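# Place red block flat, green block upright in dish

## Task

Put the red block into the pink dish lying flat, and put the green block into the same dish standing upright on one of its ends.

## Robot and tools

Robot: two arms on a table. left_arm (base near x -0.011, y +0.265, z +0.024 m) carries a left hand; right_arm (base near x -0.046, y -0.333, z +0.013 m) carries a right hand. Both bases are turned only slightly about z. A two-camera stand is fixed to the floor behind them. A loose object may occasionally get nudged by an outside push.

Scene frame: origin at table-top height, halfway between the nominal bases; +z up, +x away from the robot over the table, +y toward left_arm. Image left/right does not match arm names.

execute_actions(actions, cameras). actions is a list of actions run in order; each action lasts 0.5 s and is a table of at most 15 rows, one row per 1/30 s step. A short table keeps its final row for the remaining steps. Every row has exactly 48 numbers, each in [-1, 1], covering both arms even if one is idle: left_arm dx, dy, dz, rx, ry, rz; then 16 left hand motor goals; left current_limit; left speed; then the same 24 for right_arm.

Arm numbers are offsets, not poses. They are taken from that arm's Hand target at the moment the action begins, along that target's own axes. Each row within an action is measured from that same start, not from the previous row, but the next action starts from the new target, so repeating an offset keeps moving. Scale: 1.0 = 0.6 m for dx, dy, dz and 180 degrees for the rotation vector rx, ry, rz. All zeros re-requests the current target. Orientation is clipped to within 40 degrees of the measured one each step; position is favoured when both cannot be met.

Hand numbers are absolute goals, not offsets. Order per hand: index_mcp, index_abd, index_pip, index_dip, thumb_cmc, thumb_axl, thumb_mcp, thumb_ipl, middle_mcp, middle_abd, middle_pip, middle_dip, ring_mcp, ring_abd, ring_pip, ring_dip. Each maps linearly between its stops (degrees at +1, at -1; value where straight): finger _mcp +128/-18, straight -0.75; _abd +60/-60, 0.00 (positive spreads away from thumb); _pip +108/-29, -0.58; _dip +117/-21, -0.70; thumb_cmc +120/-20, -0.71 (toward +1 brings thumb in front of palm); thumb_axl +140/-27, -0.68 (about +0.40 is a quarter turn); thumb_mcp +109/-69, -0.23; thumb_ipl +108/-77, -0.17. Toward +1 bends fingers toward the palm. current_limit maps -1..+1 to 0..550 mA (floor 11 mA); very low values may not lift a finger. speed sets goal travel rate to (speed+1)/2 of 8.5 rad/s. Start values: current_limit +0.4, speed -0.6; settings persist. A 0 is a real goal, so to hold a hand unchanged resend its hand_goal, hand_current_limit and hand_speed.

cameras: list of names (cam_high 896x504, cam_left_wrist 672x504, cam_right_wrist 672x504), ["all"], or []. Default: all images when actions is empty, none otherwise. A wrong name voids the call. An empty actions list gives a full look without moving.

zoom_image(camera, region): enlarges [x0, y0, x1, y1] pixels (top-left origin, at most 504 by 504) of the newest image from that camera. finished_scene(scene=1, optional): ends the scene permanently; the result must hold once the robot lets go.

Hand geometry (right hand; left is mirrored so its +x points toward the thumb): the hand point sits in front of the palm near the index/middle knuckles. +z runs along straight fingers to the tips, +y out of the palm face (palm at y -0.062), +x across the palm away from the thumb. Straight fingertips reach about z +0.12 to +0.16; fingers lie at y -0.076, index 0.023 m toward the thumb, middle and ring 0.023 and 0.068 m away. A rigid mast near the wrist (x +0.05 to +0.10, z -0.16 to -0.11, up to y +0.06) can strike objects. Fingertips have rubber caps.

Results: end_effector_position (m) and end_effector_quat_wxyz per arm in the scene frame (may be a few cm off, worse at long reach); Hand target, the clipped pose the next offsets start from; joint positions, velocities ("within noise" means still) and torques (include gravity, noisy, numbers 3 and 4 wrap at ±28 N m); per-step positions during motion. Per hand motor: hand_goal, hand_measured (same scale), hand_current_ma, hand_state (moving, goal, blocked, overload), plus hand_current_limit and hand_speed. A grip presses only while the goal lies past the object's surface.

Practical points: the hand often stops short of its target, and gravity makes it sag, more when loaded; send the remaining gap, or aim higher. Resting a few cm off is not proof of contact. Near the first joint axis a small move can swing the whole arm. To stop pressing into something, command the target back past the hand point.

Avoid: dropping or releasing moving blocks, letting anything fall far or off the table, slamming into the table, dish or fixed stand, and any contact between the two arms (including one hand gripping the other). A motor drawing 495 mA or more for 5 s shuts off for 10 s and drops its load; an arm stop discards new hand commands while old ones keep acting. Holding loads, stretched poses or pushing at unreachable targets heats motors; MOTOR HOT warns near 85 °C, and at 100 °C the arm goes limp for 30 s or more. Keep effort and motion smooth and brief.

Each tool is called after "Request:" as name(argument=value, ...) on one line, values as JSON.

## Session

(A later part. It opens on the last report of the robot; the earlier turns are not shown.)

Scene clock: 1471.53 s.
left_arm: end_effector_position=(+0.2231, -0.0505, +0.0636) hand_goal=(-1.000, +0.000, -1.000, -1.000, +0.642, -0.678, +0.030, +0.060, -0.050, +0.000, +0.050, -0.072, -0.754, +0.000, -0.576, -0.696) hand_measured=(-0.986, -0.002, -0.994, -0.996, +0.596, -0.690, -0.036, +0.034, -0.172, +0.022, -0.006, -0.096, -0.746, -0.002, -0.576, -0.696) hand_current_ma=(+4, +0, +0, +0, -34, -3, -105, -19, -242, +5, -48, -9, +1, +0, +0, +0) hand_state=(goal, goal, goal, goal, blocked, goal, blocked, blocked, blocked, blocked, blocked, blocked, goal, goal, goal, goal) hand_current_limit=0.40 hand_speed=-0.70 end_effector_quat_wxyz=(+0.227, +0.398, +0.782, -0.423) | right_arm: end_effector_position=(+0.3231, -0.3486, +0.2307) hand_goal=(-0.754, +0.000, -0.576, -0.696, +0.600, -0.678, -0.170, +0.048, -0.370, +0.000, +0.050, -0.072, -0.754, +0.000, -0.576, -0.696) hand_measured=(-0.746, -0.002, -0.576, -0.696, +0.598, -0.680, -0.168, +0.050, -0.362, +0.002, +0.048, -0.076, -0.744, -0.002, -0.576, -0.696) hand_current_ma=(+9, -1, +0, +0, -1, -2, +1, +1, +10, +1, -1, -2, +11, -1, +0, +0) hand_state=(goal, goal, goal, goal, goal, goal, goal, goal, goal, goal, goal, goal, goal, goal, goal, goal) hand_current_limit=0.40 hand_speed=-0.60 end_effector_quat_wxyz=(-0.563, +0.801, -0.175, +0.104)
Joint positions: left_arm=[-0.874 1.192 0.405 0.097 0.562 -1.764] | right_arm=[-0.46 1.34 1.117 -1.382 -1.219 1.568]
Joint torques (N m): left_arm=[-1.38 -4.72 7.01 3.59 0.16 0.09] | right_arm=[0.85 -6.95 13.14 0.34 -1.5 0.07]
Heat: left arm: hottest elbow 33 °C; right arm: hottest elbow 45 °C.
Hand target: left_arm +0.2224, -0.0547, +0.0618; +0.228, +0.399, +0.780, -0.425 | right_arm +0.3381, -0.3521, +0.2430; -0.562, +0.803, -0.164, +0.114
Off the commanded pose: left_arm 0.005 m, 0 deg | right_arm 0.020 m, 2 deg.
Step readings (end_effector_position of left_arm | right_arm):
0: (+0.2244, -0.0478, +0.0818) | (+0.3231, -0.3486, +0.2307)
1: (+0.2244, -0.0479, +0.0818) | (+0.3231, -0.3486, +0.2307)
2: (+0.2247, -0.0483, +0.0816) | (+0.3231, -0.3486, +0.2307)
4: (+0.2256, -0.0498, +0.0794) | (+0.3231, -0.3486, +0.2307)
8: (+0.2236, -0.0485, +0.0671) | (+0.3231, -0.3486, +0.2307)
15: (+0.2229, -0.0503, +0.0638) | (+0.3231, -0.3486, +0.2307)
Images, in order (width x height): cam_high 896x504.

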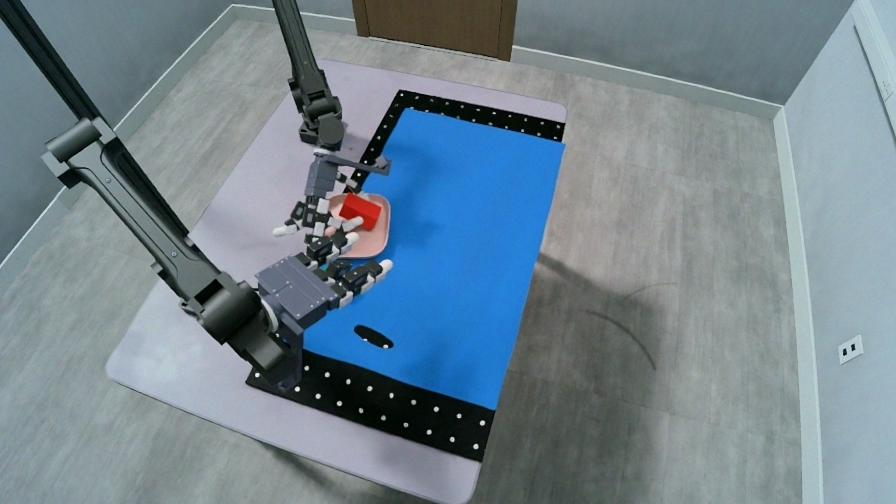

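Request:
execute_actions(actions=[[[0.017,-0.002,0.008,0,0,0,-1,0,-1,-1,0.643,-0.678,0.03,0.06,-0.05,0,0.051,-0.072,-0.754,0,-0.576,-0.696,0.4,-0.7,0,0,0,0,0,0,-0.754,0,-0.576,-0.696,0.6,-0.678,-0.169,0.049,-0.37,0,0.051,-0.072,-0.754,0,-0.576,-0.696,0.4,-0.6]],[[0.017,-0.002,0.008,0,0,0,-1,0,-1,-1,0.643,-0.678,0.03,0.06,-0.05,0,0.051,-0.072,-0.754,0,-0.576,-0.696,0.4,-0.7,0,0,0,0,0,0,-0.754,0,-0.576,-0.696,0.6,-0.678,-0.169,0.049,-0.37,0,0.051,-0.072,-0.754,0,-0.576,-0.696,0.4,-0.6]]], cameras=["cam_high","cam_left_wrist"])

Request:
zoom_image(camera="cam_high", region=[310, 165, 410, 265])

Scene clock: 1488.90 s.
left_arm: end_effector_position=(+0.2133, -0.0513, +0.0486) hand_goal=(-1.000, +0.000, -1.000, -1.000, +0.642, -0.678, +0.030, +0.060, -0.050, +0.000, +0.050, -0.072, -0.754, +0.000, -0.576, -0.696) hand_measured=(-0.986, -0.002, -0.994, -0.996, +0.592, -0.692, -0.036, +0.034, -0.166, +0.022, -0.006, -0.096, -0.746, -0.002, -0.576, -0.696) hand_current_ma=(+4, +0, +0, +0, -38, -4, -105, -19, -220, +5, -48, -9, +1, +0, +0, +0) hand_state=(goal, goal, goal, goal, blocked, goal, blocked, blocked, blocked, blocked, blocked, blocked, goal, goal, goal, goal) hand_current_limit=0.40 hand_speed=-0.70 end_effector_quat_wxyz=(+0.233, +0.399, +0.780, -0.423) | right_arm: end_effector_position=(+0.3231, -0.3486, +0.2307) hand_goal=(-0.754, +0.000, -0.576, -0.696, +0.600, -0.678, -0.170, +0.048, -0.370, +0.000, +0.050, -0.072, -0.754, +0.000, -0.576, -0.696) hand_measured=(-0.746, -0.002, -0.576, -0.696, +0.598, -0.680, -0.168, +0.050, -0.362, +0.002, +0.048, -0.076, -0.744, -0.002, -0.576, -0.696) hand_current_ma=(+9, -1, +0, +0, -1, -2, +1, +1, +10, +1, -1, -2, +11, -1, +0, +0) hand_state=(goal, goal, goal, goal, goal, goal, goal, goal, goal, goal, goal, goal, goal, goal, goal, goal) hand_current_limit=0.40 hand_speed=-0.60 end_effector_quat_wxyz=(-0.563, +0.801, -0.175, +0.104)
Joint positions: left_arm=[-0.909 1.227 0.362 0.199 0.528 -1.787] | right_arm=[-0.46 1.34 1.117 -1.382 -1.219 1.568]
Joint torques (N m): left_arm=[-1.32 -4.07 6.54 3.62 0.2 -0.01] | right_arm=[0.79 -7.12 13.16 -0.08 -1.54 0.03]
Heat: left arm: hottest elbow 32 °C; right arm: hottest elbow 45 °C.
Hand target: left_arm +0.2089, -0.0549, +0.0437; +0.228, +0.399, +0.780, -0.425 | right_arm +0.3381, -0.3521, +0.2430; -0.562, +0.803, -0.164, +0.114
Off the commanded pose: left_arm 0.007 m, 1 deg | right_arm 0.020 m, 2 deg.
Step readings (end_effector_position of left_arm | right_arm):
0: (+0.2231, -0.0505, +0.0635) | (+0.3231, -0.3486, +0.2307)
1: (+0.2232, -0.0505, +0.0636) | (+0.3231, -0.3486, +0.2307)
2: (+0.2232, -0.0505, +0.0633) | (+0.3231, -0.3486, +0.2307)
4: (+0.2223, -0.0512, +0.0625) | (+0.3231, -0.3486, +0.2307)
8: (+0.2186, -0.0506, +0.0573) | (+0.3231, -0.3486, +0.2307)
15: (+0.2156, -0.0485, +0.0517) | (+0.3231, -0.3486, +0.2307)
16: (+0.2158, -0.0487, +0.0519) | (+0.3231, -0.3486, +0.2307)
17: (+0.2159, -0.0489, +0.0518) | (+0.3231, -0.3486, +0.2307)
19: (+0.2160, -0.0495, +0.0515) | (+0.3231, -0.3486, +0.2307)
23: (+0.2128, -0.0507, +0.0482) | (+0.3231, -0.3486, +0.2307)
30: (+0.2132, -0.0513, +0.0486) | (+0.3231, -0.3486, +0.2307)
camera_calibration:
cam_left_wrist: T_world_to_cam=[[-0.0463247, -0.491494, 0.869648, -0.100443], [-0.684679, 0.64954, 0.330625, 0.11052], [-0.727371, -0.580113, -0.366605, 0.259923], [0, 0, 0, 1]] pos_world=[0.260079, 0.0296304, 0.146099]
Images, in order (width x height): cam_high 896x504, cam_left_wrist 672x504.

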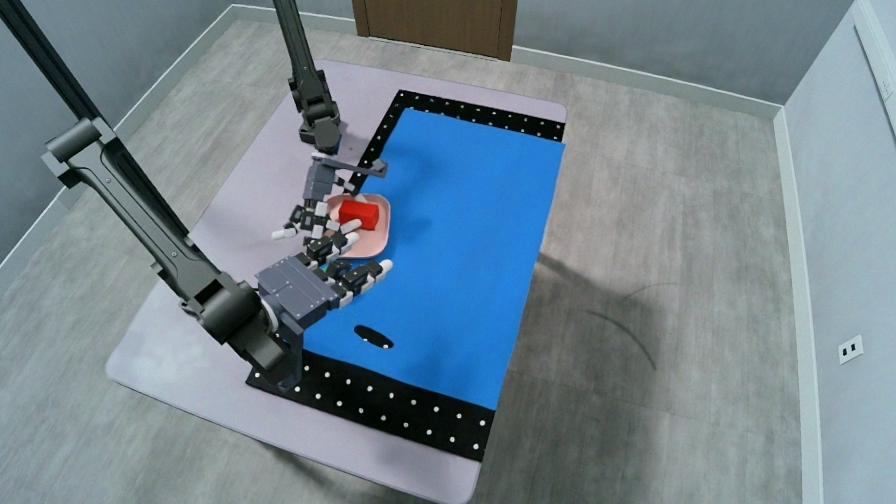

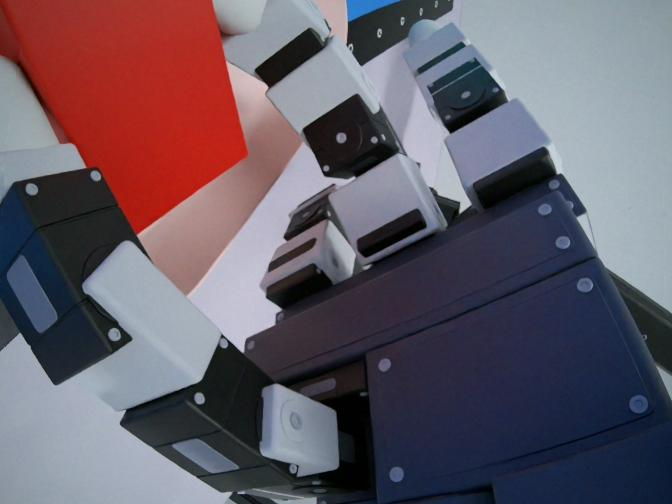

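Scaled by 5.040.

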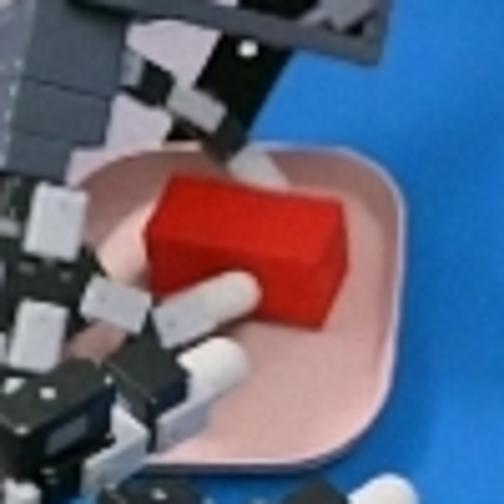

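Request:
execute_actions(actions=[[[0.012,0,0.006,0,0,0,-1,0,-1,-1,0.643,-0.678,0.03,0.06,-0.05,0,0.051,-0.072,-0.754,0,-0.576,-0.696,0.4,-0.7,0,0,0,0,0,0,-0.754,0,-0.576,-0.696,0.6,-0.678,-0.169,0.049,-0.37,0,0.051,-0.072,-0.754,0,-0.576,-0.696,0.4,-0.6]],[[0,0,0,0,0,0,-1,0,-1,-1,0.643,-0.678,-0.1,0.04,-0.28,0,0.051,-0.072,-0.754,0,-0.576,-0.696,0.4,-0.93,0,0,0,0,0,0,-0.754,0,-0.576,-0.696,0.6,-0.678,-0.169,0.049,-0.37,0,0.051,-0.072,-0.754,0,-0.576,-0.696,0.4,-0.6]],[[0,0,0,0,0,0,-1,0,-1,-1,0.643,-0.678,-0.169,0.04,-0.37,0,0.051,-0.072,-0.754,0,-0.576,-0.696,0.4,-0.9,0,0,0,0,0,0,-0.754,0,-0.576,-0.696,0.6,-0.678,-0.169,0.049,-0.37,0,0.051,-0.072,-0.754,0,-0.576,-0.696,0.4,-0.6]]], cameras=["cam_high","cam_left_wrist"])

Request:
zoom_image(camera="cam_high", region=[310, 165, 410, 265])

Scene clock: 1520.53 s.
left_arm: end_effector_position=(+0.2091, -0.0524, +0.0417) hand_goal=(-1.000, +0.000, -1.000, -1.000, +0.642, -0.678, -0.170, +0.040, -0.370, +0.000, +0.050, -0.072, -0.754, +0.000, -0.576, -0.696) hand_measured=(-0.986, -0.002, -0.994, -0.996, +0.624, -0.682, -0.164, +0.038, -0.366, +0.000, +0.046, -0.076, -0.746, -0.002, -0.576, -0.696) hand_current_ma=(+4, +0, +0, +0, -5, +0, +1, +0, +0, +0, +0, +0, +1, +0, +0, +0) hand_state=(goal, goal, goal, goal, goal, goal, goal, goal, goal, goal, goal, goal, goal, goal, goal, goal) hand_current_limit=0.40 hand_speed=-0.90 end_effector_quat_wxyz=(+0.234, +0.400, +0.779, -0.423) | right_arm: end_effector_position=(+0.3231, -0.3486, +0.2307) hand_goal=(-0.754, +0.000, -0.576, -0.696, +0.600, -0.678, -0.170, +0.048, -0.370, +0.000, +0.050, -0.072, -0.754, +0.000, -0.576, -0.696) hand_measured=(-0.746, -0.002, -0.576, -0.696, +0.598, -0.680, -0.168, +0.050, -0.362, +0.002, +0.048, -0.076, -0.744, -0.002, -0.576, -0.696) hand_current_ma=(+9, -1, +0, +0, -1, -2, +1, +1, +10, +1, -1, -2, +11, -1, +0, +0) hand_state=(goal, goal, goal, goal, goal, goal, goal, goal, goal, goal, goal, goal, goal, goal, goal, goal) hand_current_limit=0.40 hand_speed=-0.60 end_effector_quat_wxyz=(-0.563, +0.801, -0.175, +0.104)
Joint positions: left_arm=[-0.924 1.25 0.347 0.243 0.517 -1.797] | right_arm=[-0.46 1.34 1.117 -1.382 -1.219 1.568]
Joint torques (N m): left_arm=[-1.44 -4.19 6.38 3.34 0.27 0.02] | right_arm=[0.67 -6.3 13.34 0.05 -1.5 -0.02]
Heat: left arm: hottest elbow 30 °C; right arm: hottest elbow 46 °C.
Hand target: left_arm +0.2048, -0.0548, +0.0367; +0.228, +0.399, +0.780, -0.425 | right_arm +0.3381, -0.3521, +0.2430; -0.562, +0.803, -0.164, +0.114
Off the commanded pose: left_arm 0.007 m, 1 deg | right_arm 0.020 m, 2 deg.
Step readings (end_effector_position of left_arm | right_arm):
0: (+0.2133, -0.0513, +0.0486) | (+0.3231, -0.3486, +0.2307)
1: (+0.2134, -0.0513, +0.0486) | (+0.3231, -0.3486, +0.2307)
2: (+0.2134, -0.0513, +0.0485) | (+0.3231, -0.3486, +0.2307)
4: (+0.2131, -0.0518, +0.0477) | (+0.3231, -0.3486, +0.2307)
8: (+0.2126, -0.0526, +0.0459) | (+0.3231, -0.3486, +0.2307)
15: (+0.2126, -0.0531, +0.0455) | (+0.3231, -0.3486, +0.2307)
16: (+0.2126, -0.0531, +0.0455) | (+0.3231, -0.3486, +0.2307)
17: (+0.2126, -0.0530, +0.0454) | (+0.3231, -0.3486, +0.2307)
19: (+0.2126, -0.0531, +0.0455) | (+0.3231, -0.3486, +0.2307)
23: (+0.2121, -0.0536, +0.0454) | (+0.3231, -0.3486, +0.2307)
30: (+0.2106, -0.0541, +0.0442) | (+0.3231, -0.3486, +0.2307)
31: (+0.2105, -0.0540, +0.0438) | (+0.3231, -0.3486, +0.2307)
32: (+0.2103, -0.0538, +0.0435) | (+0.3231, -0.3486, +0.2307)
34: (+0.2097, -0.0531, +0.0425) | (+0.3231, -0.3486, +0.2307)
38: (+0.2091, -0.0524, +0.0417) | (+0.3231, -0.3486, +0.2307)
45: (+0.2091, -0.0524, +0.0417) | (+0.3231, -0.3486, +0.2307)
camera_calibration:
cam_left_wrist: T_world_to_cam=[[-0.0486092, -0.490185, 0.870262, -0.0946654], [-0.684817, 0.650616, 0.328215, 0.110849], [-0.727092, -0.580016, -0.367313, 0.25371], [0, 0, 0, 1]] pos_world=[0.25578, 0.0286321, 0.139192]
Images, in order (width x height): cam_high 896x504, cam_left_wrist 672x504.

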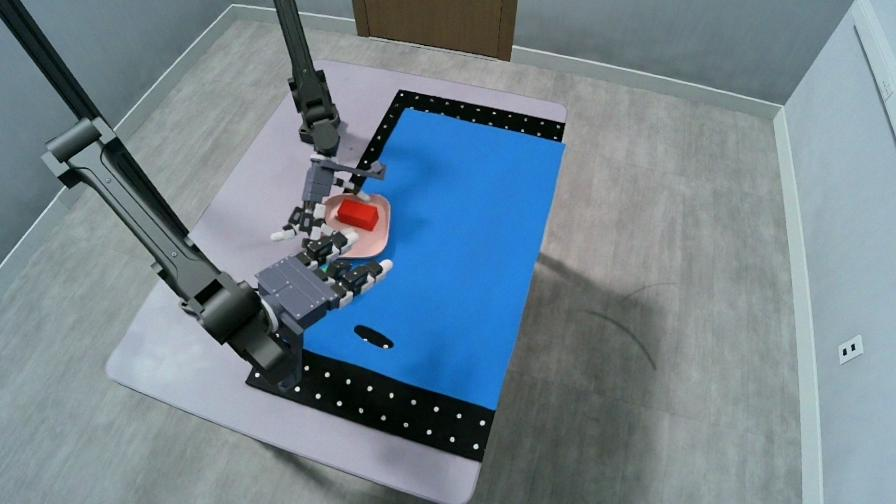

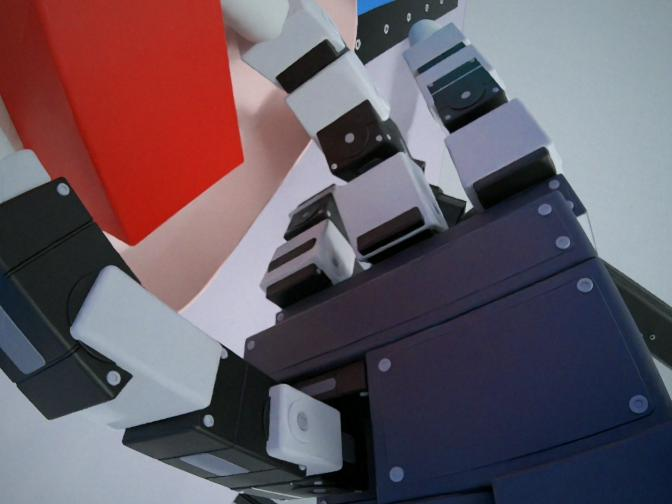

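Scaled by 5.040.

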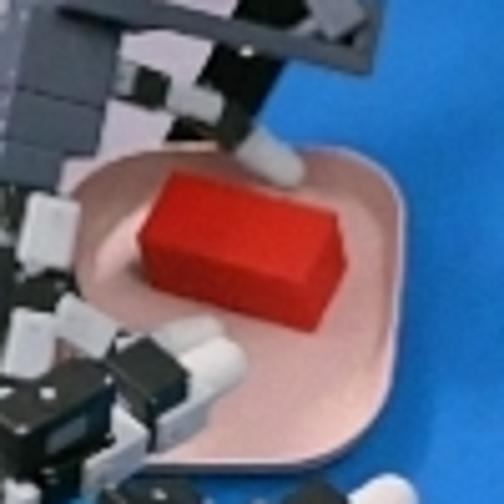

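Request:
execute_actions(actions=[[[-0.069,-0.049,-0.0535,0,0,0,-1,0,-1,-1,0.643,-0.678,-0.169,0.04,-0.37,0,0.051,-0.072,-0.754,0,-0.576,-0.696,0.4,-0.6,0,0,0,0,0,0,-0.754,0,-0.576,-0.696,0.6,-0.678,-0.169,0.049,-0.37,0,0.051,-0.072,-0.754,0,-0.576,-0.696,0.4,-0.6]],[[-0.069,-0.049,-0.0535,0,0,0,-1,0,-1,-1,0.643,-0.678,-0.169,0.04,-0.37,0,0.051,-0.072,-0.754,0,-0.576,-0.696,0.4,-0.6,0.02,0.04,-0.1,0,0,0,-0.754,0,-0.576,-0.696,0.6,-0.678,-0.169,0.049,-0.37,0,0.051,-0.072,-0.754,0,-0.576,-0.696,0.4,-0.6]],[[0.026,0.018,-0.128,0,0,0,-1,0,-1,-1,0.643,-0.678,-0.169,0.04,-0.37,0,0.051,-0.072,-0.754,0,-0.576,-0.696,0.4,-0.6,0.02,0.02,-0.1,0,0,0,-0.754,0,-0.576,-0.696,0.6,-0.678,-0.169,0.049,-0.37,0,0.051,-0.072,-0.754,0,-0.576,-0.696,0.4,-0.6]],[[0.026,0.018,-0.128,0,0,0,-1,0,-1,-1,0.643,-0.678,-0.169,0.04,-0.37,0,0.051,-0.072,-0.754,0,-0.576,-0.696,0.4,-0.6,0,0,0,0,0,0,-0.754,0,-0.576,-0.696,0.6,-0.678,-0.169,0.049,-0.37,0,0.051,-0.072,-0.754,0,-0.576,-0.696,0.4,-0.6]]], cameras=["cam_high","cam_right_wrist"])

Request:
zoom_image(camera="cam_high", region=[290, 165, 420, 325])

Scene clock: 1546.73 s.
left_arm: end_effector_position=(+0.1883, +0.0967, +0.1825) hand_goal=(-1.000, +0.000, -1.000, -1.000, +0.642, -0.678, -0.170, +0.040, -0.370, +0.000, +0.050, -0.072, -0.754, +0.000, -0.576, -0.696) hand_measured=(-0.986, -0.002, -0.994, -0.996, +0.628, -0.682, -0.166, +0.038, -0.368, +0.000, +0.046, -0.076, -0.746, -0.002, -0.576, -0.696) hand_current_ma=(+3, +0, +0, +0, -3, +0, +0, +0, +0, +0, +0, +0, +1, +0, +0, +0) hand_state=(goal, goal, goal, goal, goal, goal, goal, goal, goal, goal, goal, goal, goal, goal, goal, goal) hand_current_limit=0.40 hand_speed=-0.60 end_effector_quat_wxyz=(+0.215, +0.387, +0.790, -0.423) | right_arm: end_effector_position=(+0.3003, -0.4680, +0.2370) hand_goal=(-0.754, +0.000, -0.576, -0.696, +0.600, -0.678, -0.170, +0.048, -0.370, +0.000, +0.050, -0.072, -0.754, +0.000, -0.576, -0.696) hand_measured=(-0.746, -0.002, -0.576, -0.696, +0.600, -0.680, -0.168, +0.050, -0.362, +0.002, +0.048, -0.076, -0.744, -0.002, -0.576, -0.696) hand_current_ma=(+9, -1, +0, +0, +0, -1, +1, +1, +10, +1, -1, -2, +11, -1, +0, +0) hand_state=(goal, goal, goal, goal, goal, goal, goal, goal, goal, goal, goal, goal, goal, goal, goal, goal) hand_current_limit=0.40 hand_speed=-0.60 end_effector_quat_wxyz=(-0.519, +0.812, -0.222, +0.150)
Joint positions: left_arm=[-0.415 0.556 0.52 -0.977 0.866 -1.331] | right_arm=[-0.743 1.435 1.249 -1.69 -1.119 1.221]
Joint torques (N m): left_arm=[0.26 0.85 12.42 1.65 0.95 0.33] | right_arm=[-0.26 -8 12.79 -0.32 -1.16 -0.03]
Heat: left arm: hottest elbow 31 °C; right arm: hottest elbow 46 °C.
Hand target: left_arm +0.2007, +0.0952, +0.2070; +0.228, +0.399, +0.780, -0.425 | right_arm +0.3113, -0.4766, +0.2502; -0.562, +0.803, -0.164, +0.114
Off the commanded pose: left_arm 0.028 m, 2 deg | right_arm 0.019 m, 9 deg.
joint sent to its limit (right arm) — joint 4 (wrist pitch), lower limit. The joint targets are off in orientation, not in position.
Step readings (end_effector_position of left_arm | right_arm):
0: (+0.2091, -0.0524, +0.0417) | (+0.3231, -0.3486, +0.2307)
1: (+0.2090, -0.0523, +0.0416) | (+0.3231, -0.3486, +0.2307)
2: (+0.2081, -0.0511, +0.0408) | (+0.3231, -0.3486, +0.2307)
4: (+0.2031, -0.0450, +0.0413) | (+0.3231, -0.3486, +0.2307)
8: (+0.1978, -0.0389, +0.0587) | (+0.3231, -0.3486, +0.2307)
15: (+0.1997, -0.0415, +0.0779) | (+0.3231, -0.3486, +0.2307)
16: (+0.1993, -0.0410, +0.0776) | (+0.3230, -0.3487, +0.2307)
17: (+0.1982, -0.0395, +0.0774) | (+0.3213, -0.3500, +0.2309)
19: (+0.1951, -0.0357, +0.0814) | (+0.3153, -0.3588, +0.2319)
23: (+0.1967, -0.0387, +0.1103) | (+0.3072, -0.3912, +0.2319)
30: (+0.2013, -0.0447, +0.1381) | (+0.3086, -0.4072, +0.2304)
31: (+0.2004, -0.0438, +0.1371) | (+0.3085, -0.4076, +0.2298)
32: (+0.1980, -0.0414, +0.1357) | (+0.3074, -0.4104, +0.2291)
34: (+0.1927, -0.0307, +0.1376) | (+0.3042, -0.4212, +0.2285)
38: (+0.1984, -0.0048, +0.1602) | (+0.3003, -0.4530, +0.2328)
45: (+0.1955, +0.0181, +0.1685) | (+0.3001, -0.4678, +0.2371)
46: (+0.1947, +0.0197, +0.1671) | (+0.3001, -0.4679, +0.2371)
47: (+0.1933, +0.0231, +0.1657) | (+0.3002, -0.4679, +0.2370)
49: (+0.1899, +0.0374, +0.1651) | (+0.3002, -0.4679, +0.2370)
53: (+0.1930, +0.0706, +0.1746) | (+0.3003, -0.4680, +0.2370)
60: (+0.1857, +0.0939, +0.1762) | (+0.3003, -0.4680, +0.2370)
camera_calibration:
cam_right_wrist: T_world_to_cam=[[-0.786, 0.180429, -0.591312, 0.497968], [-0.617236, -0.174896, 0.767092, -0.125783], [0.0349879, 0.967914, 0.248836, 0.503717], [0, 0, 0, 1]] pos_world=[0.296141, -0.599402, 0.265599]
Images, in order (width x height): cam_high 896x504, cam_right_wrist 672x504.

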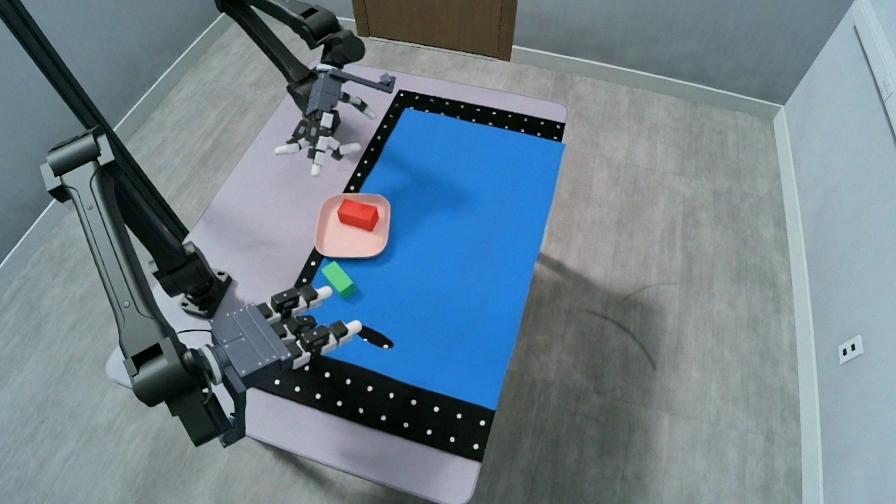

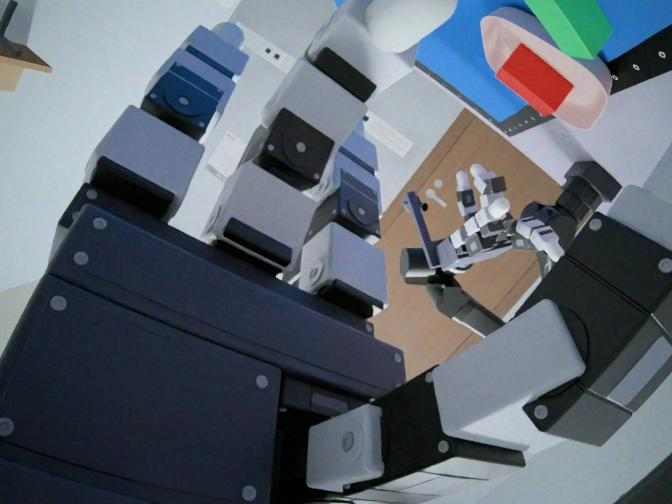

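Scaled by 3.150.

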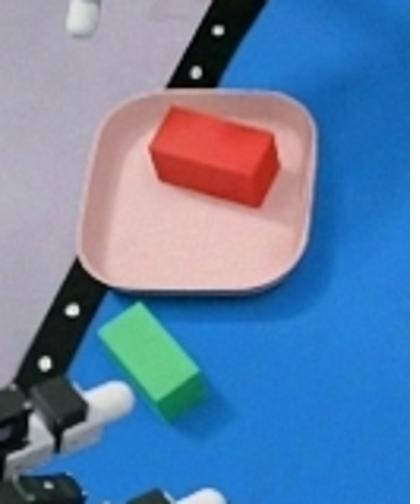

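Request:
execute_actions(actions=[[[0.055,0.0385,-0.106,0,0,0,-0.754,0,-0.576,-0.696,0.643,-0.678,-0.169,0.04,-0.37,0,0.051,-0.072,-0.754,0,-0.576,-0.696,0.4,-0.6,-0.0865,-0.046,0.15,0,-0.0679,-0.0247,-1,0,-1,-1,0.6,-0.678,-0.169,0.049,-0.37,0,0.051,-0.072,-1,0,-1,-1,0.4,-0.6]],[[0.055,0.0385,-0.106,0,0,0,-0.754,0,-0.576,-0.696,0.643,-0.678,-0.169,0.04,-0.37,0,0.051,-0.072,-0.754,0,-0.576,-0.696,0.4,-0.6,-0.073,-0.044,0.169,0,-0.0679,-0.0247,-1,0,-1,-1,0.6,-0.678,-0.169,0.049,-0.37,0,0.051,-0.072,-1,0,-1,-1,0.4,-0.6]],[[0,0,0,0,0,0,-0.754,0,-0.576,-0.696,0.643,-0.678,-0.169,0.04,-0.37,0,0.051,-0.072,-0.754,0,-0.576,-0.696,0.4,-0.6,-0.013,0,0.17,-0.0518,0.0281,-0.0773,-1,0,-1,-1,0.6,-0.678,-0.169,0.049,-0.37,0,0.051,-0.072,-1,0,-1,-1,0.4,-0.6]],[[0,0,0,0,0,0,-0.754,0,-0.576,-0.696,0.643,-0.678,-0.169,0.04,-0.37,0,0.051,-0.072,-0.754,0,-0.576,-0.696,0.4,-0.6,-0.041,0.054,0.033,-0.0518,0.0281,-0.0773,-1,0,-1,-1,0.6,-0.678,-0.169,0.049,-0.37,0,0.051,-0.072,-1,0,-1,-1,0.4,-0.6]]], cameras=["all"])

Request:
zoom_image(camera="cam_high", region=[290, 165, 420, 325])

Request:
zoom_image(camera="cam_right_wrist", region=[372, 0, 672, 225])

Scene clock: 1722.80 s.
left_arm: end_effector_position=(+0.1889, +0.2381, +0.1882) hand_goal=(-0.754, +0.000, -0.576, -0.696, +0.642, -0.678, -0.170, +0.040, -0.370, +0.000, +0.050, -0.072, -0.754, +0.000, -0.576, -0.696) hand_measured=(-0.748, -0.002, -0.578, -0.698, +0.630, -0.682, -0.166, +0.038, -0.370, +0.000, +0.046, -0.076, -0.748, -0.002, -0.576, -0.696) hand_current_ma=(+1, +0, +0, +0, -2, +0, +0, +0, +0, +0, +0, +0, +1, +0, +0, +0) hand_state=(goal, goal, goal, goal, goal, goal, goal, goal, goal, goal, goal, goal, goal, goal, goal, goal) hand_current_limit=0.40 hand_speed=-0.60 end_effector_quat_wxyz=(+0.225, +0.352, +0.844, -0.336) | right_arm: end_effector_position=(+0.2505, -0.1659, +0.1581) hand_goal=(-1.000, +0.000, -1.000, -1.000, +0.600, -0.678, -0.170, +0.048, -0.370, +0.000, +0.050, -0.072, -1.000, +0.000, -1.000, -1.000) hand_measured=(-0.988, -0.002, -0.996, -0.998, +0.598, -0.680, -0.170, +0.050, -0.364, +0.000, +0.048, -0.076, -0.984, -0.002, -0.996, -0.998) hand_current_ma=(+15, +0, +4, +2, -2, -1, +0, +1, +6, +0, -1, -2, +25, -1, +3, +2) hand_state=(goal, goal, goal, goal, goal, goal, goal, goal, goal, goal, goal, goal, goal, goal, goal, goal) hand_current_limit=0.40 hand_speed=-0.60 end_effector_quat_wxyz=(-0.421, +0.870, +0.168, +0.192)
Joint positions: left_arm=[0.328 0.657 0.623 -1.689 0.822 -0.379] | right_arm=[0.276 0.911 0.644 -0.649 -0.767 1.788]
Joint torques (N m): left_arm=[0.67 0.91 11.06 0.35 0.76 0.31] | right_arm=[0.73 -4.66 9.2 2.4 -0.73 -0.02]
Heat: left arm: hottest elbow 40 °C; right arm: hottest elbow 52 °C.
Hand target: left_arm +0.1983, +0.2457, +0.2070; +0.228, +0.399, +0.780, -0.425 | right_arm +0.2483, -0.1639, +0.1576; -0.421, +0.869, +0.169, +0.197
Off the commanded pose: left_arm 0.022 m, 14 deg | right_arm 0.003 m, 1 deg.
joint sent to its limit (left arm) — joint 4 (wrist pitch), lower limit. The joint targets are off in orientation, not in position.
Step readings (end_effector_position of left_arm | right_arm):
0: (+0.1883, +0.0967, +0.1825) | (+0.3003, -0.4680, +0.2370)
1: (+0.1883, +0.0969, +0.1824) | (+0.3004, -0.4677, +0.2370)
2: (+0.1868, +0.0992, +0.1817) | (+0.3008, -0.4655, +0.2368)
4: (+0.1853, +0.1134, +0.1786) | (+0.3027, -0.4514, +0.2362)
8: (+0.1864, +0.1498, +0.1740) | (+0.3029, -0.3950, +0.2389)
15: (+0.1831, +0.1662, +0.1831) | (+0.3027, -0.3700, +0.2457)
16: (+0.1834, +0.1673, +0.1839) | (+0.3026, -0.3698, +0.2454)
17: (+0.1837, +0.1723, +0.1838) | (+0.3015, -0.3659, +0.2444)
19: (+0.1830, +0.1897, +0.1812) | (+0.2956, -0.3475, +0.2401)
23: (+0.1797, +0.2231, +0.1807) | (+0.2784, -0.2869, +0.2324)
30: (+0.1850, +0.2386, +0.1856) | (+0.2745, -0.2605, +0.2342)
31: (+0.1853, +0.2386, +0.1860) | (+0.2747, -0.2601, +0.2341)
32: (+0.1857, +0.2385, +0.1862) | (+0.2765, -0.2560, +0.2317)
34: (+0.1862, +0.2385, +0.1867) | (+0.2774, -0.2397, +0.2224)
38: (+0.1874, +0.2384, +0.1874) | (+0.2588, -0.1875, +0.2050)
45: (+0.1884, +0.2383, +0.1879) | (+0.2700, -0.1667, +0.2032)
46: (+0.1885, +0.2383, +0.1880) | (+0.2714, -0.1672, +0.2025)
47: (+0.1885, +0.2383, +0.1880) | (+0.2740, -0.1696, +0.1985)
49: (+0.1886, +0.2382, +0.1881) | (+0.2735, -0.1736, +0.1863)
53: (+0.1888, +0.2382, +0.1882) | (+0.2535, -0.1719, +0.1604)
60: (+0.1888, +0.2382, +0.1882) | (+0.2517, -0.1669, +0.1588)
camera_calibration:
cam_left_wrist: T_world_to_cam=[[0.0545137, -0.634508, 0.770991, -0.0472205], [-0.769215, 0.465637, 0.437597, -0.100769], [-0.636661, -0.616913, -0.46269, 0.471024], [0, 0, 0, 1]] pos_world=[0.224943, 0.307541, 0.298441]
cam_right_wrist: T_world_to_cam=[[-0.381735, -0.462949, -0.799973, 0.182647], [-0.747455, -0.354496, 0.561822, -0.00799838], [-0.543682, 0.812411, -0.21071, 0.424432], [0, 0, 0, 1]] pos_world=[0.2945, -0.263093, 0.240038]

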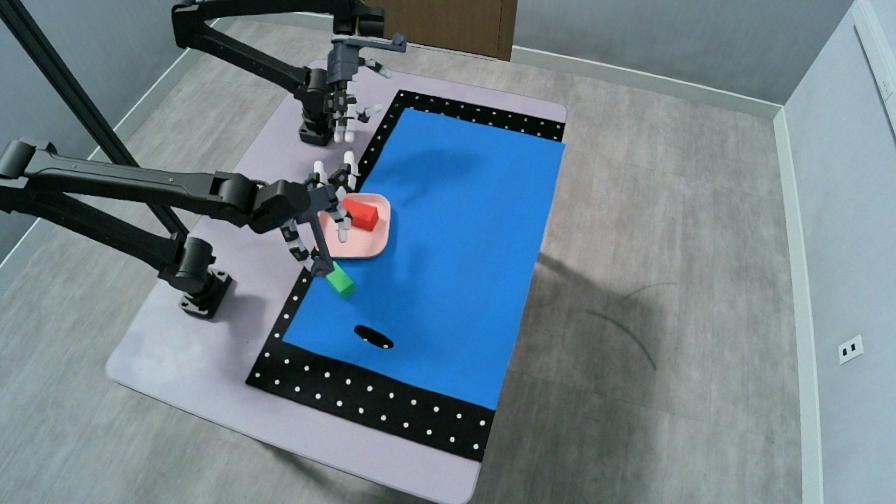

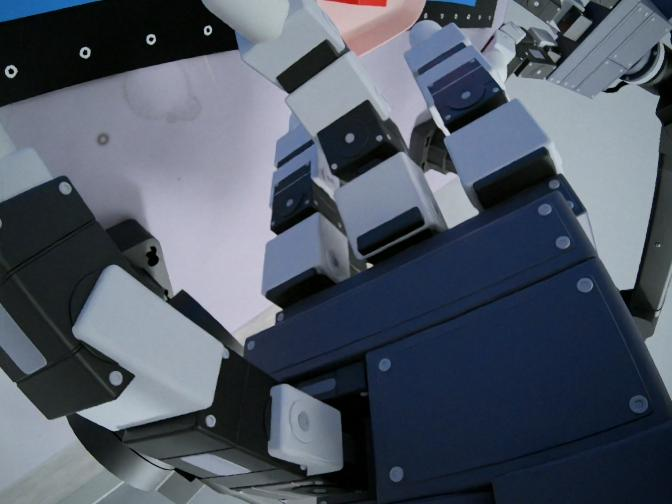

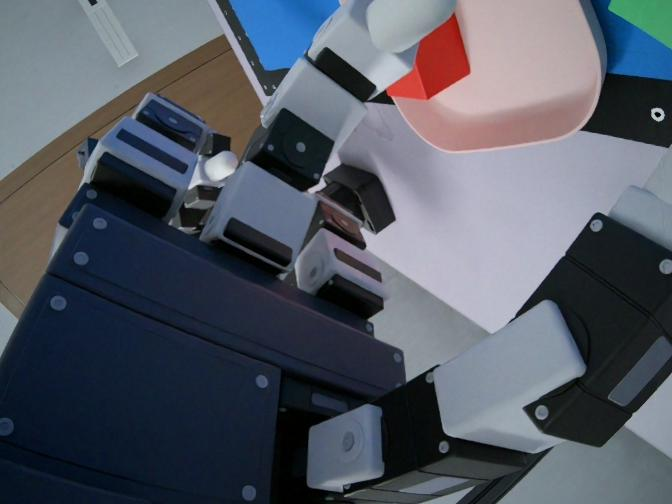

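Scaled by 3.150.

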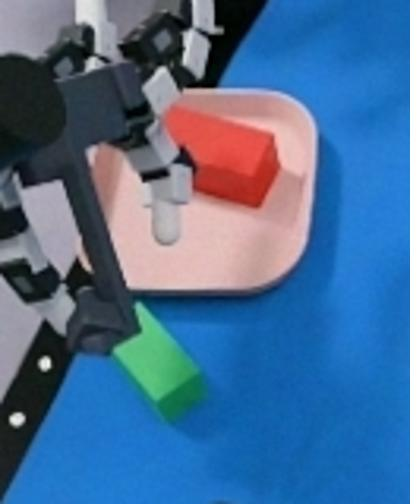

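Scaled by 1.680 from the camera's 672x504 image, which has a finer 960x720 frame.

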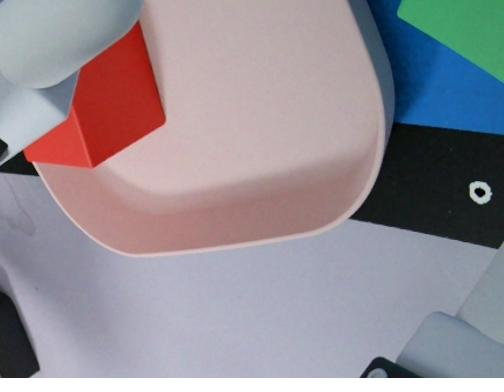

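Request:
execute_actions(actions=[[[0,0,0,0,0,0,-0.754,0,-0.576,-0.696,0.643,-0.678,-0.169,0.04,-0.37,0,0.051,-0.072,-0.754,0,-0.576,-0.696,0.4,-0.6,-0.0695,0.0545,0.0532,0,0,0,-1,0,-1,-1,0.6,-0.678,-0.169,0.049,-0.37,0,0.051,-0.072,-1,0,-1,-1,0.4,-0.6]]], cameras=["cam_high","cam_right_wrist"])

Scene clock: 1785.50 s.
left_arm: end_effector_position=(+0.1889, +0.2381, +0.1882) hand_goal=(-0.754, +0.000, -0.576, -0.696, +0.642, -0.678, -0.170, +0.040, -0.370, +0.000, +0.050, -0.072, -0.754, +0.000, -0.576, -0.696) hand_measured=(-0.748, -0.002, -0.578, -0.698, +0.630, -0.682, -0.166, +0.038, -0.370, +0.000, +0.046, -0.076, -0.748, -0.002, -0.576, -0.696) hand_current_ma=(+1, +0, +0, +0, -2, +0, +0, +0, +0, +0, +0, +0, +1, +0, +0, +0) hand_state=(goal, goal, goal, goal, goal, goal, goal, goal, goal, goal, goal, goal, goal, goal, goal, goal) hand_current_limit=0.40 hand_speed=-0.60 end_effector_quat_wxyz=(+0.225, +0.352, +0.844, -0.336) | right_arm: end_effector_position=(+0.2341, -0.1653, +0.1019) hand_goal=(-1.000, +0.000, -1.000, -1.000, +0.600, -0.678, -0.170, +0.048, -0.370, +0.000, +0.050, -0.072, -1.000, +0.000, -1.000, -1.000) hand_measured=(-0.988, -0.002, -0.996, -0.998, +0.596, -0.680, -0.170, +0.050, -0.364, +0.000, +0.048, -0.076, -0.984, -0.002, -0.996, -0.998) hand_current_ma=(+15, +0, +4, +2, -2, -1, +0, +1, +6, +0, -1, -2, +25, -1, +3, +2) hand_state=(goal, goal, goal, goal, goal, goal, goal, goal, goal, goal, goal, goal, goal, goal, goal, goal) hand_current_limit=0.40 hand_speed=-0.60 end_effector_quat_wxyz=(-0.421, +0.868, +0.170, +0.201)
Joint positions: left_arm=[0.328 0.657 0.623 -1.689 0.822 -0.379] | right_arm=[0.304 0.915 0.481 -0.443 -0.745 1.818]
Joint torques (N m): left_arm=[0.62 1.08 10.97 0.25 0.75 0.29] | right_arm=[0.62 -2.96 9.37 2.18 -0.63 0.03]
Heat: left arm: hottest elbow 38 °C; right arm: hottest elbow 44 °C.
Hand target: left_arm +0.1983, +0.2457, +0.2070; +0.228, +0.399, +0.780, -0.425 | right_arm +0.2337, -0.1630, +0.0976; -0.421, +0.869, +0.169, +0.197
Off the commanded pose: left_arm 0.022 m, 14 deg | right_arm 0.005 m, 0 deg.
joint sent to its limit (left arm) — joint 4 (wrist pitch), lower limit. The joint targets are off in orientation, not in position.
Step readings (end_effector_position of left_arm | right_arm):
0: (+0.1889, +0.2381, +0.1882) | (+0.2504, -0.1659, +0.1581)
1: (+0.1889, +0.2381, +0.1882) | (+0.2502, -0.1660, +0.1574)
2: (+0.1889, +0.2381, +0.1882) | (+0.2509, -0.1656, +0.1553)
4: (+0.1889, +0.2381, +0.1882) | (+0.2494, -0.1652, +0.1438)
8: (+0.1889, +0.2381, +0.1882) | (+0.2314, -0.1692, +0.1088)
15: (+0.1889, +0.2381, +0.1882) | (+0.2322, -0.1663, +0.1009)
camera_calibration:
cam_right_wrist: T_world_to_cam=[[-0.369007, -0.459572, -0.807854, 0.130063], [-0.758461, -0.353477, 0.547532, 0.0158583], [-0.537188, 0.814768, -0.218132, 0.402783], [0, 0, 0, 1]] pos_world=[0.276392, -0.262796, 0.184249]
Images, in order (width x height): cam_high 896x504, cam_right_wrist 672x504.

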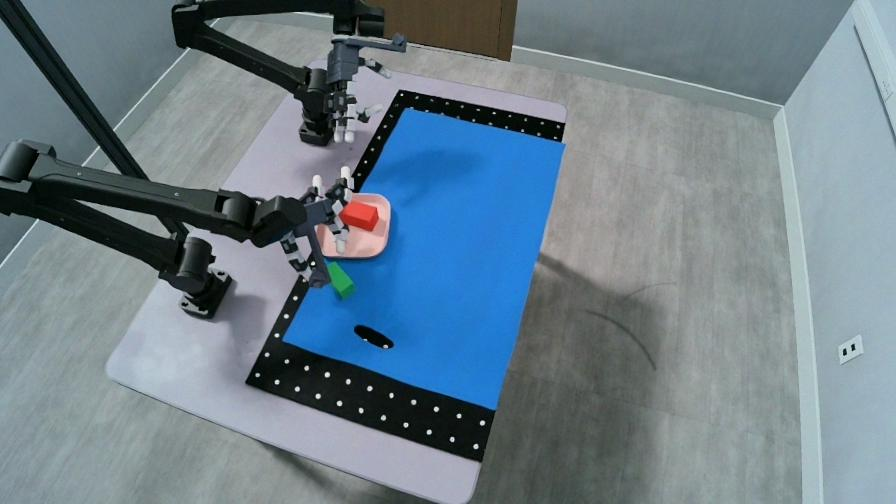

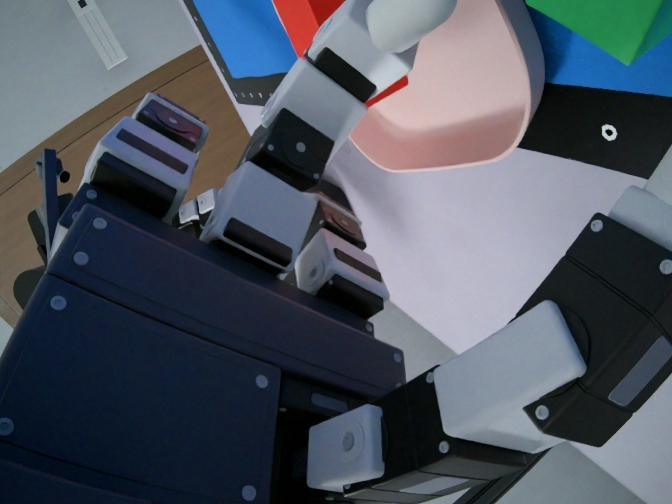

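Request:
execute_actions(actions=[[[0,0,0,0,0,0,-0.754,0,-0.576,-0.696,0.643,-0.678,-0.169,0.04,-0.37,0,0.051,-0.072,-0.754,0,-0.576,-0.696,0.4,-0.6,-0.0108,0.0373,0.0354,0,0,0,-1,0,-1,-1,0.6,-0.678,-0.169,0.049,-0.37,0,0.051,-0.072,-1,0,-1,-1,0.4,-0.6]]], cameras=["cam_high","cam_right_wrist"])

Request:
zoom_image(camera="cam_high", region=[280, 180, 420, 320])

Scene clock: 1823.67 s.
left_arm: end_effector_position=(+0.1889, +0.2381, +0.1882) hand_goal=(-0.754, +0.000, -0.576, -0.696, +0.642, -0.678, -0.170, +0.040, -0.370, +0.000, +0.050, -0.072, -0.754, +0.000, -0.576, -0.696) hand_measured=(-0.748, -0.002, -0.578, -0.698, +0.630, -0.682, -0.166, +0.038, -0.370, +0.000, +0.046, -0.076, -0.748, -0.002, -0.576, -0.696) hand_current_ma=(+1, +0, +0, +0, -2, +0, +0, +0, +0, +0, +0, +0, +1, +0, +0, +0) hand_state=(goal, goal, goal, goal, goal, goal, goal, goal, goal, goal, goal, goal, goal, goal, goal, goal) hand_current_limit=0.40 hand_speed=-0.60 end_effector_quat_wxyz=(+0.225, +0.352, +0.844, -0.336) | right_arm: end_effector_position=(+0.2463, -0.1596, +0.0782) hand_goal=(-1.000, +0.000, -1.000, -1.000, +0.600, -0.678, -0.170, +0.048, -0.370, +0.000, +0.050, -0.072, -1.000, +0.000, -1.000, -1.000) hand_measured=(-0.988, -0.002, -0.996, -0.998, +0.596, -0.680, -0.170, +0.050, -0.354, +0.000, +0.070, -0.054, -0.984, -0.002, -0.996, -0.998) hand_current_ma=(+15, +0, +4, +2, -3, -1, +0, +1, +22, +0, +28, +26, +25, -1, +3, +2) hand_state=(goal, goal, goal, goal, goal, goal, goal, goal, goal, goal, goal, goal, goal, goal, goal, goal) hand_current_limit=0.40 hand_speed=-0.60 end_effector_quat_wxyz=(-0.424, +0.865, +0.174, +0.207)
Joint positions: left_arm=[0.328 0.657 0.623 -1.689 0.822 -0.379] | right_arm=[0.305 1.008 0.452 -0.307 -0.75 1.818]
Joint torques (N m): left_arm=[0.56 0.79 10.96 0.23 0.79 0.3] | right_arm=[0.26 -1.9 7.97 2.35 -0.47 0.06]
Heat: left arm: hottest elbow 38 °C; right arm: hottest elbow 44 °C.
Hand target: left_arm +0.1983, +0.2457, +0.2070; +0.228, +0.399, +0.780, -0.425 | right_arm +0.2424, -0.1600, +0.0674; -0.421, +0.869, +0.169, +0.197
Off the commanded pose: left_arm 0.022 m, 14 deg | right_arm 0.011 m, 1 deg.
joint sent to its limit (left arm) — joint 4 (wrist pitch), lower limit. The joint targets are off in orientation, not in position.
Step readings (end_effector_position of left_arm | right_arm):
0: (+0.1889, +0.2381, +0.1882) | (+0.2341, -0.1653, +0.1019)
1: (+0.1889, +0.2381, +0.1882) | (+0.2343, -0.1652, +0.1019)
2: (+0.1889, +0.2381, +0.1882) | (+0.2353, -0.1648, +0.1012)
4: (+0.1889, +0.2381, +0.1882) | (+0.2395, -0.1633, +0.0974)
8: (+0.1889, +0.2381, +0.1882) | (+0.2403, -0.1630, +0.0806)
15: (+0.1889, +0.2381, +0.1882) | (+0.2454, -0.1599, +0.0783)
camera_calibration:
cam_right_wrist: T_world_to_cam=[[-0.356195, -0.454437, -0.816463, 0.116411], [-0.764328, -0.360939, 0.534346, 0.0413574], [-0.53752, 0.814377, -0.218775, 0.399607], [0, 0, 0, 1]] pos_world=[0.287872, -0.257602, 0.16037]
Images, in order (width x height): cam_high 896x504, cam_right_wrist 672x504.

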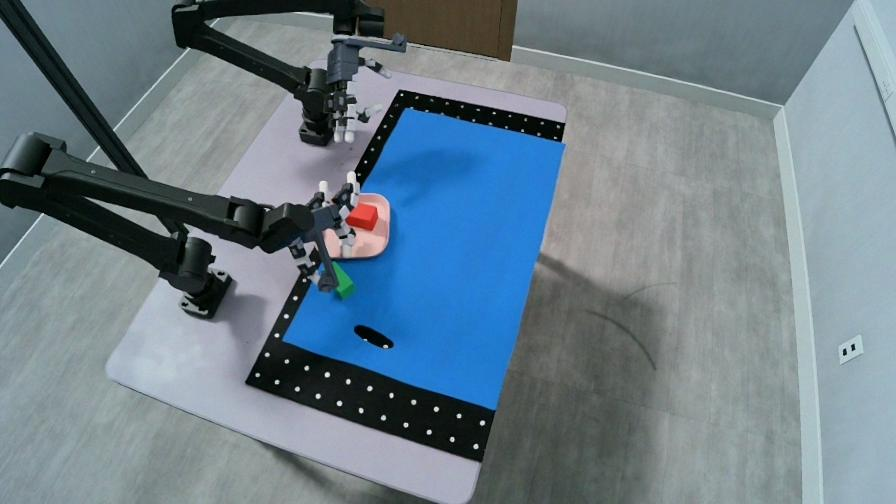

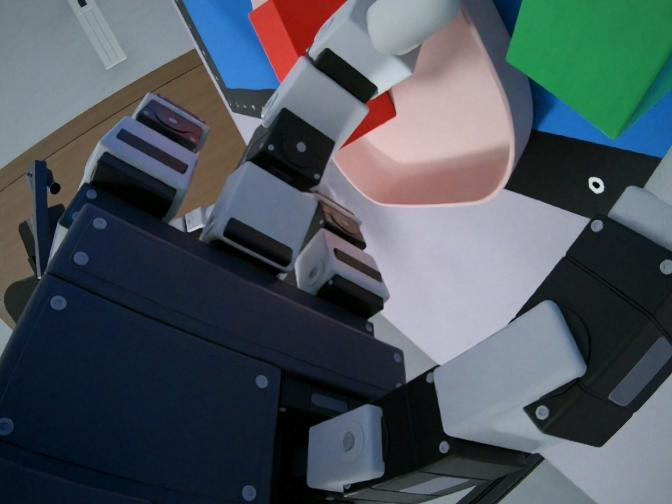

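Scaled by 3.600.

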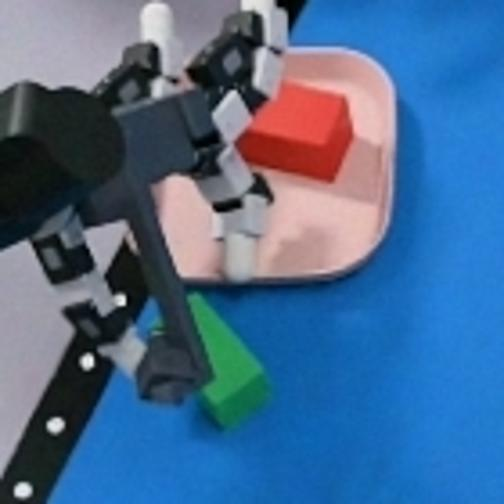

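Request:
zoom_image(camera="cam_high", region=[305, 230, 375, 310])

Scaled by 6.300.

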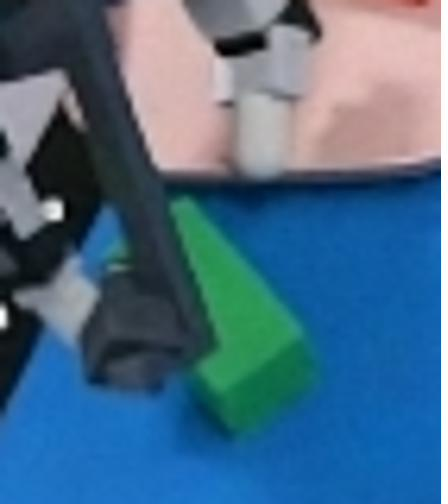

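Request:
execute_actions(actions=[[[0,0,0,0,0,0,-0.754,0,-0.576,-0.696,0.643,-0.678,-0.169,0.04,-0.37,0,0.051,-0.072,-0.754,0,-0.576,-0.696,0.4,-0.6,0.0325,-0.0444,-0.0377,0,0,0,-1,0,-1,-1,0.6,-0.678,-0.169,0.049,-0.37,0,0.051,-0.072,-1,0,-1,-1,0.4,-0.6]],[[0,0,0,0,0,0,-0.754,0,-0.576,-0.696,0.643,-0.678,-0.169,0.04,-0.37,0,0.051,-0.072,-0.754,0,-0.576,-0.696,0.4,-0.6,0.0479,0.0204,-0.0406,0.0518,-0.0281,0.0773,-1,0,-1,-1,0.6,-0.678,-0.169,0.049,-0.31,0,0.051,-0.072,-1,0,-1,-1,0.4,-0.6]]], cameras=["cam_high","cam_right_wrist"])

Request:
zoom_image(camera="cam_high", region=[305, 230, 375, 310])

Scene clock: 2090.73 s.
left_arm: end_effector_position=(+0.1889, +0.2381, +0.1882) hand_goal=(-0.754, +0.000, -0.576, -0.696, +0.642, -0.678, -0.170, +0.040, -0.370, +0.000, +0.050, -0.072, -0.754, +0.000, -0.576, -0.696) hand_measured=(-0.748, -0.002, -0.578, -0.698, +0.630, -0.682, -0.166, +0.038, -0.370, +0.000, +0.046, -0.076, -0.748, -0.002, -0.576, -0.696) hand_current_ma=(+1, +0, +0, +0, -2, +0, +0, +0, +0, +0, +0, +0, +1, +0, +0, +0) hand_state=(goal, goal, goal, goal, goal, goal, goal, goal, goal, goal, goal, goal, goal, goal, goal, goal) hand_current_limit=0.40 hand_speed=-0.60 end_effector_quat_wxyz=(+0.225, +0.352, +0.844, -0.336) | right_arm: end_effector_position=(+0.2485, -0.1848, +0.1112) hand_goal=(-1.000, +0.000, -1.000, -1.000, +0.600, -0.678, -0.170, +0.048, -0.310, +0.000, +0.050, -0.072, -1.000, +0.000, -1.000, -1.000) hand_measured=(-0.988, -0.002, -0.996, -0.998, +0.596, -0.680, -0.170, +0.050, -0.308, +0.000, +0.052, -0.070, -0.984, -0.002, -0.996, -0.998) hand_current_ma=(+16, +0, +4, +2, -3, -1, +0, +1, +1, +0, +1, +2, +24, -1, +3, +2) hand_state=(goal, goal, goal, goal, goal, goal, goal, goal, goal, goal, goal, goal, goal, goal, goal, goal) hand_current_limit=0.40 hand_speed=-0.60 end_effector_quat_wxyz=(-0.502, +0.857, +0.084, +0.079)
Joint positions: left_arm=[0.328 0.657 0.623 -1.689 0.822 -0.379] | right_arm=[0.087 1.143 0.67 -0.76 -1.033 1.704]
Joint torques (N m): left_arm=[0.32 0.85 10.96 0.17 0.79 0.28] | right_arm=[0.73 -4.66 13.19 0.46 -1.32 -0.05]
Heat: left arm: hottest elbow 38 °C; right arm: hottest elbow 41 °C.
Hand target: left_arm +0.1983, +0.2457, +0.2070; +0.228, +0.399, +0.780, -0.425 | right_arm +0.2682, -0.1829, +0.1271; -0.503, +0.854, +0.096, +0.092
Off the commanded pose: left_arm 0.022 m, 14 deg | right_arm 0.025 m, 2 deg.
joint sent to its limit (left arm) — joint 4 (wrist pitch), lower limit. The joint targets are off in orientation, not in position.
Step readings (end_effector_position of left_arm | right_arm):
0: (+0.1889, +0.2381, +0.1882) | (+0.2464, -0.1595, +0.0781)
1: (+0.1889, +0.2381, +0.1882) | (+0.2463, -0.1596, +0.0781)
2: (+0.1889, +0.2381, +0.1882) | (+0.2454, -0.1600, +0.0775)
4: (+0.1889, +0.2381, +0.1882) | (+0.2419, -0.1617, +0.0785)
8: (+0.1889, +0.2381, +0.1882) | (+0.2325, -0.1655, +0.0816)
15: (+0.1889, +0.2381, +0.1882) | (+0.2275, -0.1673, +0.0825)
16: (+0.1889, +0.2381, +0.1882) | (+0.2273, -0.1670, +0.0832)
17: (+0.1889, +0.2381, +0.1882) | (+0.2240, -0.1646, +0.0850)
19: (+0.1889, +0.2381, +0.1882) | (+0.2215, -0.1647, +0.0918)
23: (+0.1889, +0.2381, +0.1882) | (+0.2462, -0.1819, +0.1072)
30: (+0.1889, +0.2381, +0.1882) | (+0.2513, -0.1842, +0.1134)
camera_calibration:
cam_right_wrist: T_world_to_cam=[[-0.610329, -0.344094, -0.713511, 0.204788], [-0.568297, -0.437294, 0.697002, -0.0646065], [-0.551849, 0.830887, 0.0713458, 0.402882], [0, 0, 0, 1]] pos_world=[0.310602, -0.292535, 0.162405]
Images, in order (width x height): cam_high 896x504, cam_right_wrist 672x504.

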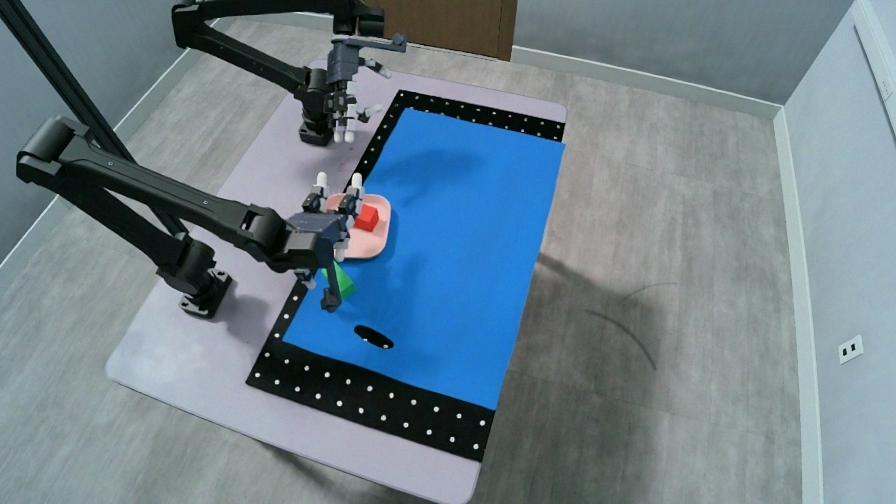

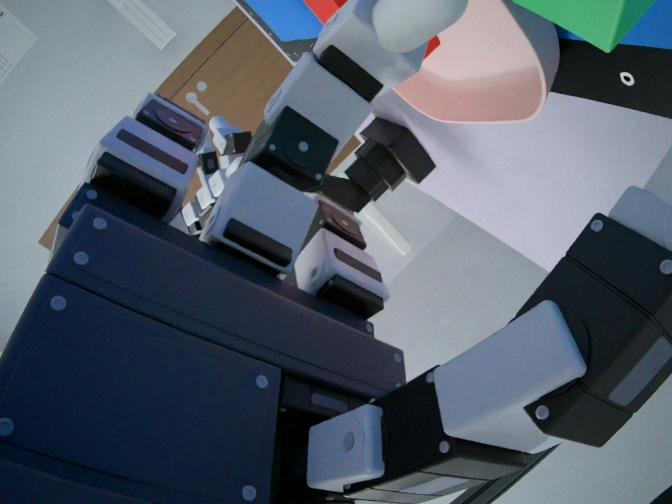

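Scaled by 6.300.

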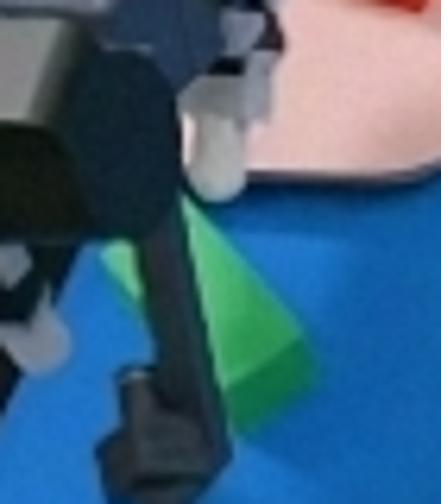

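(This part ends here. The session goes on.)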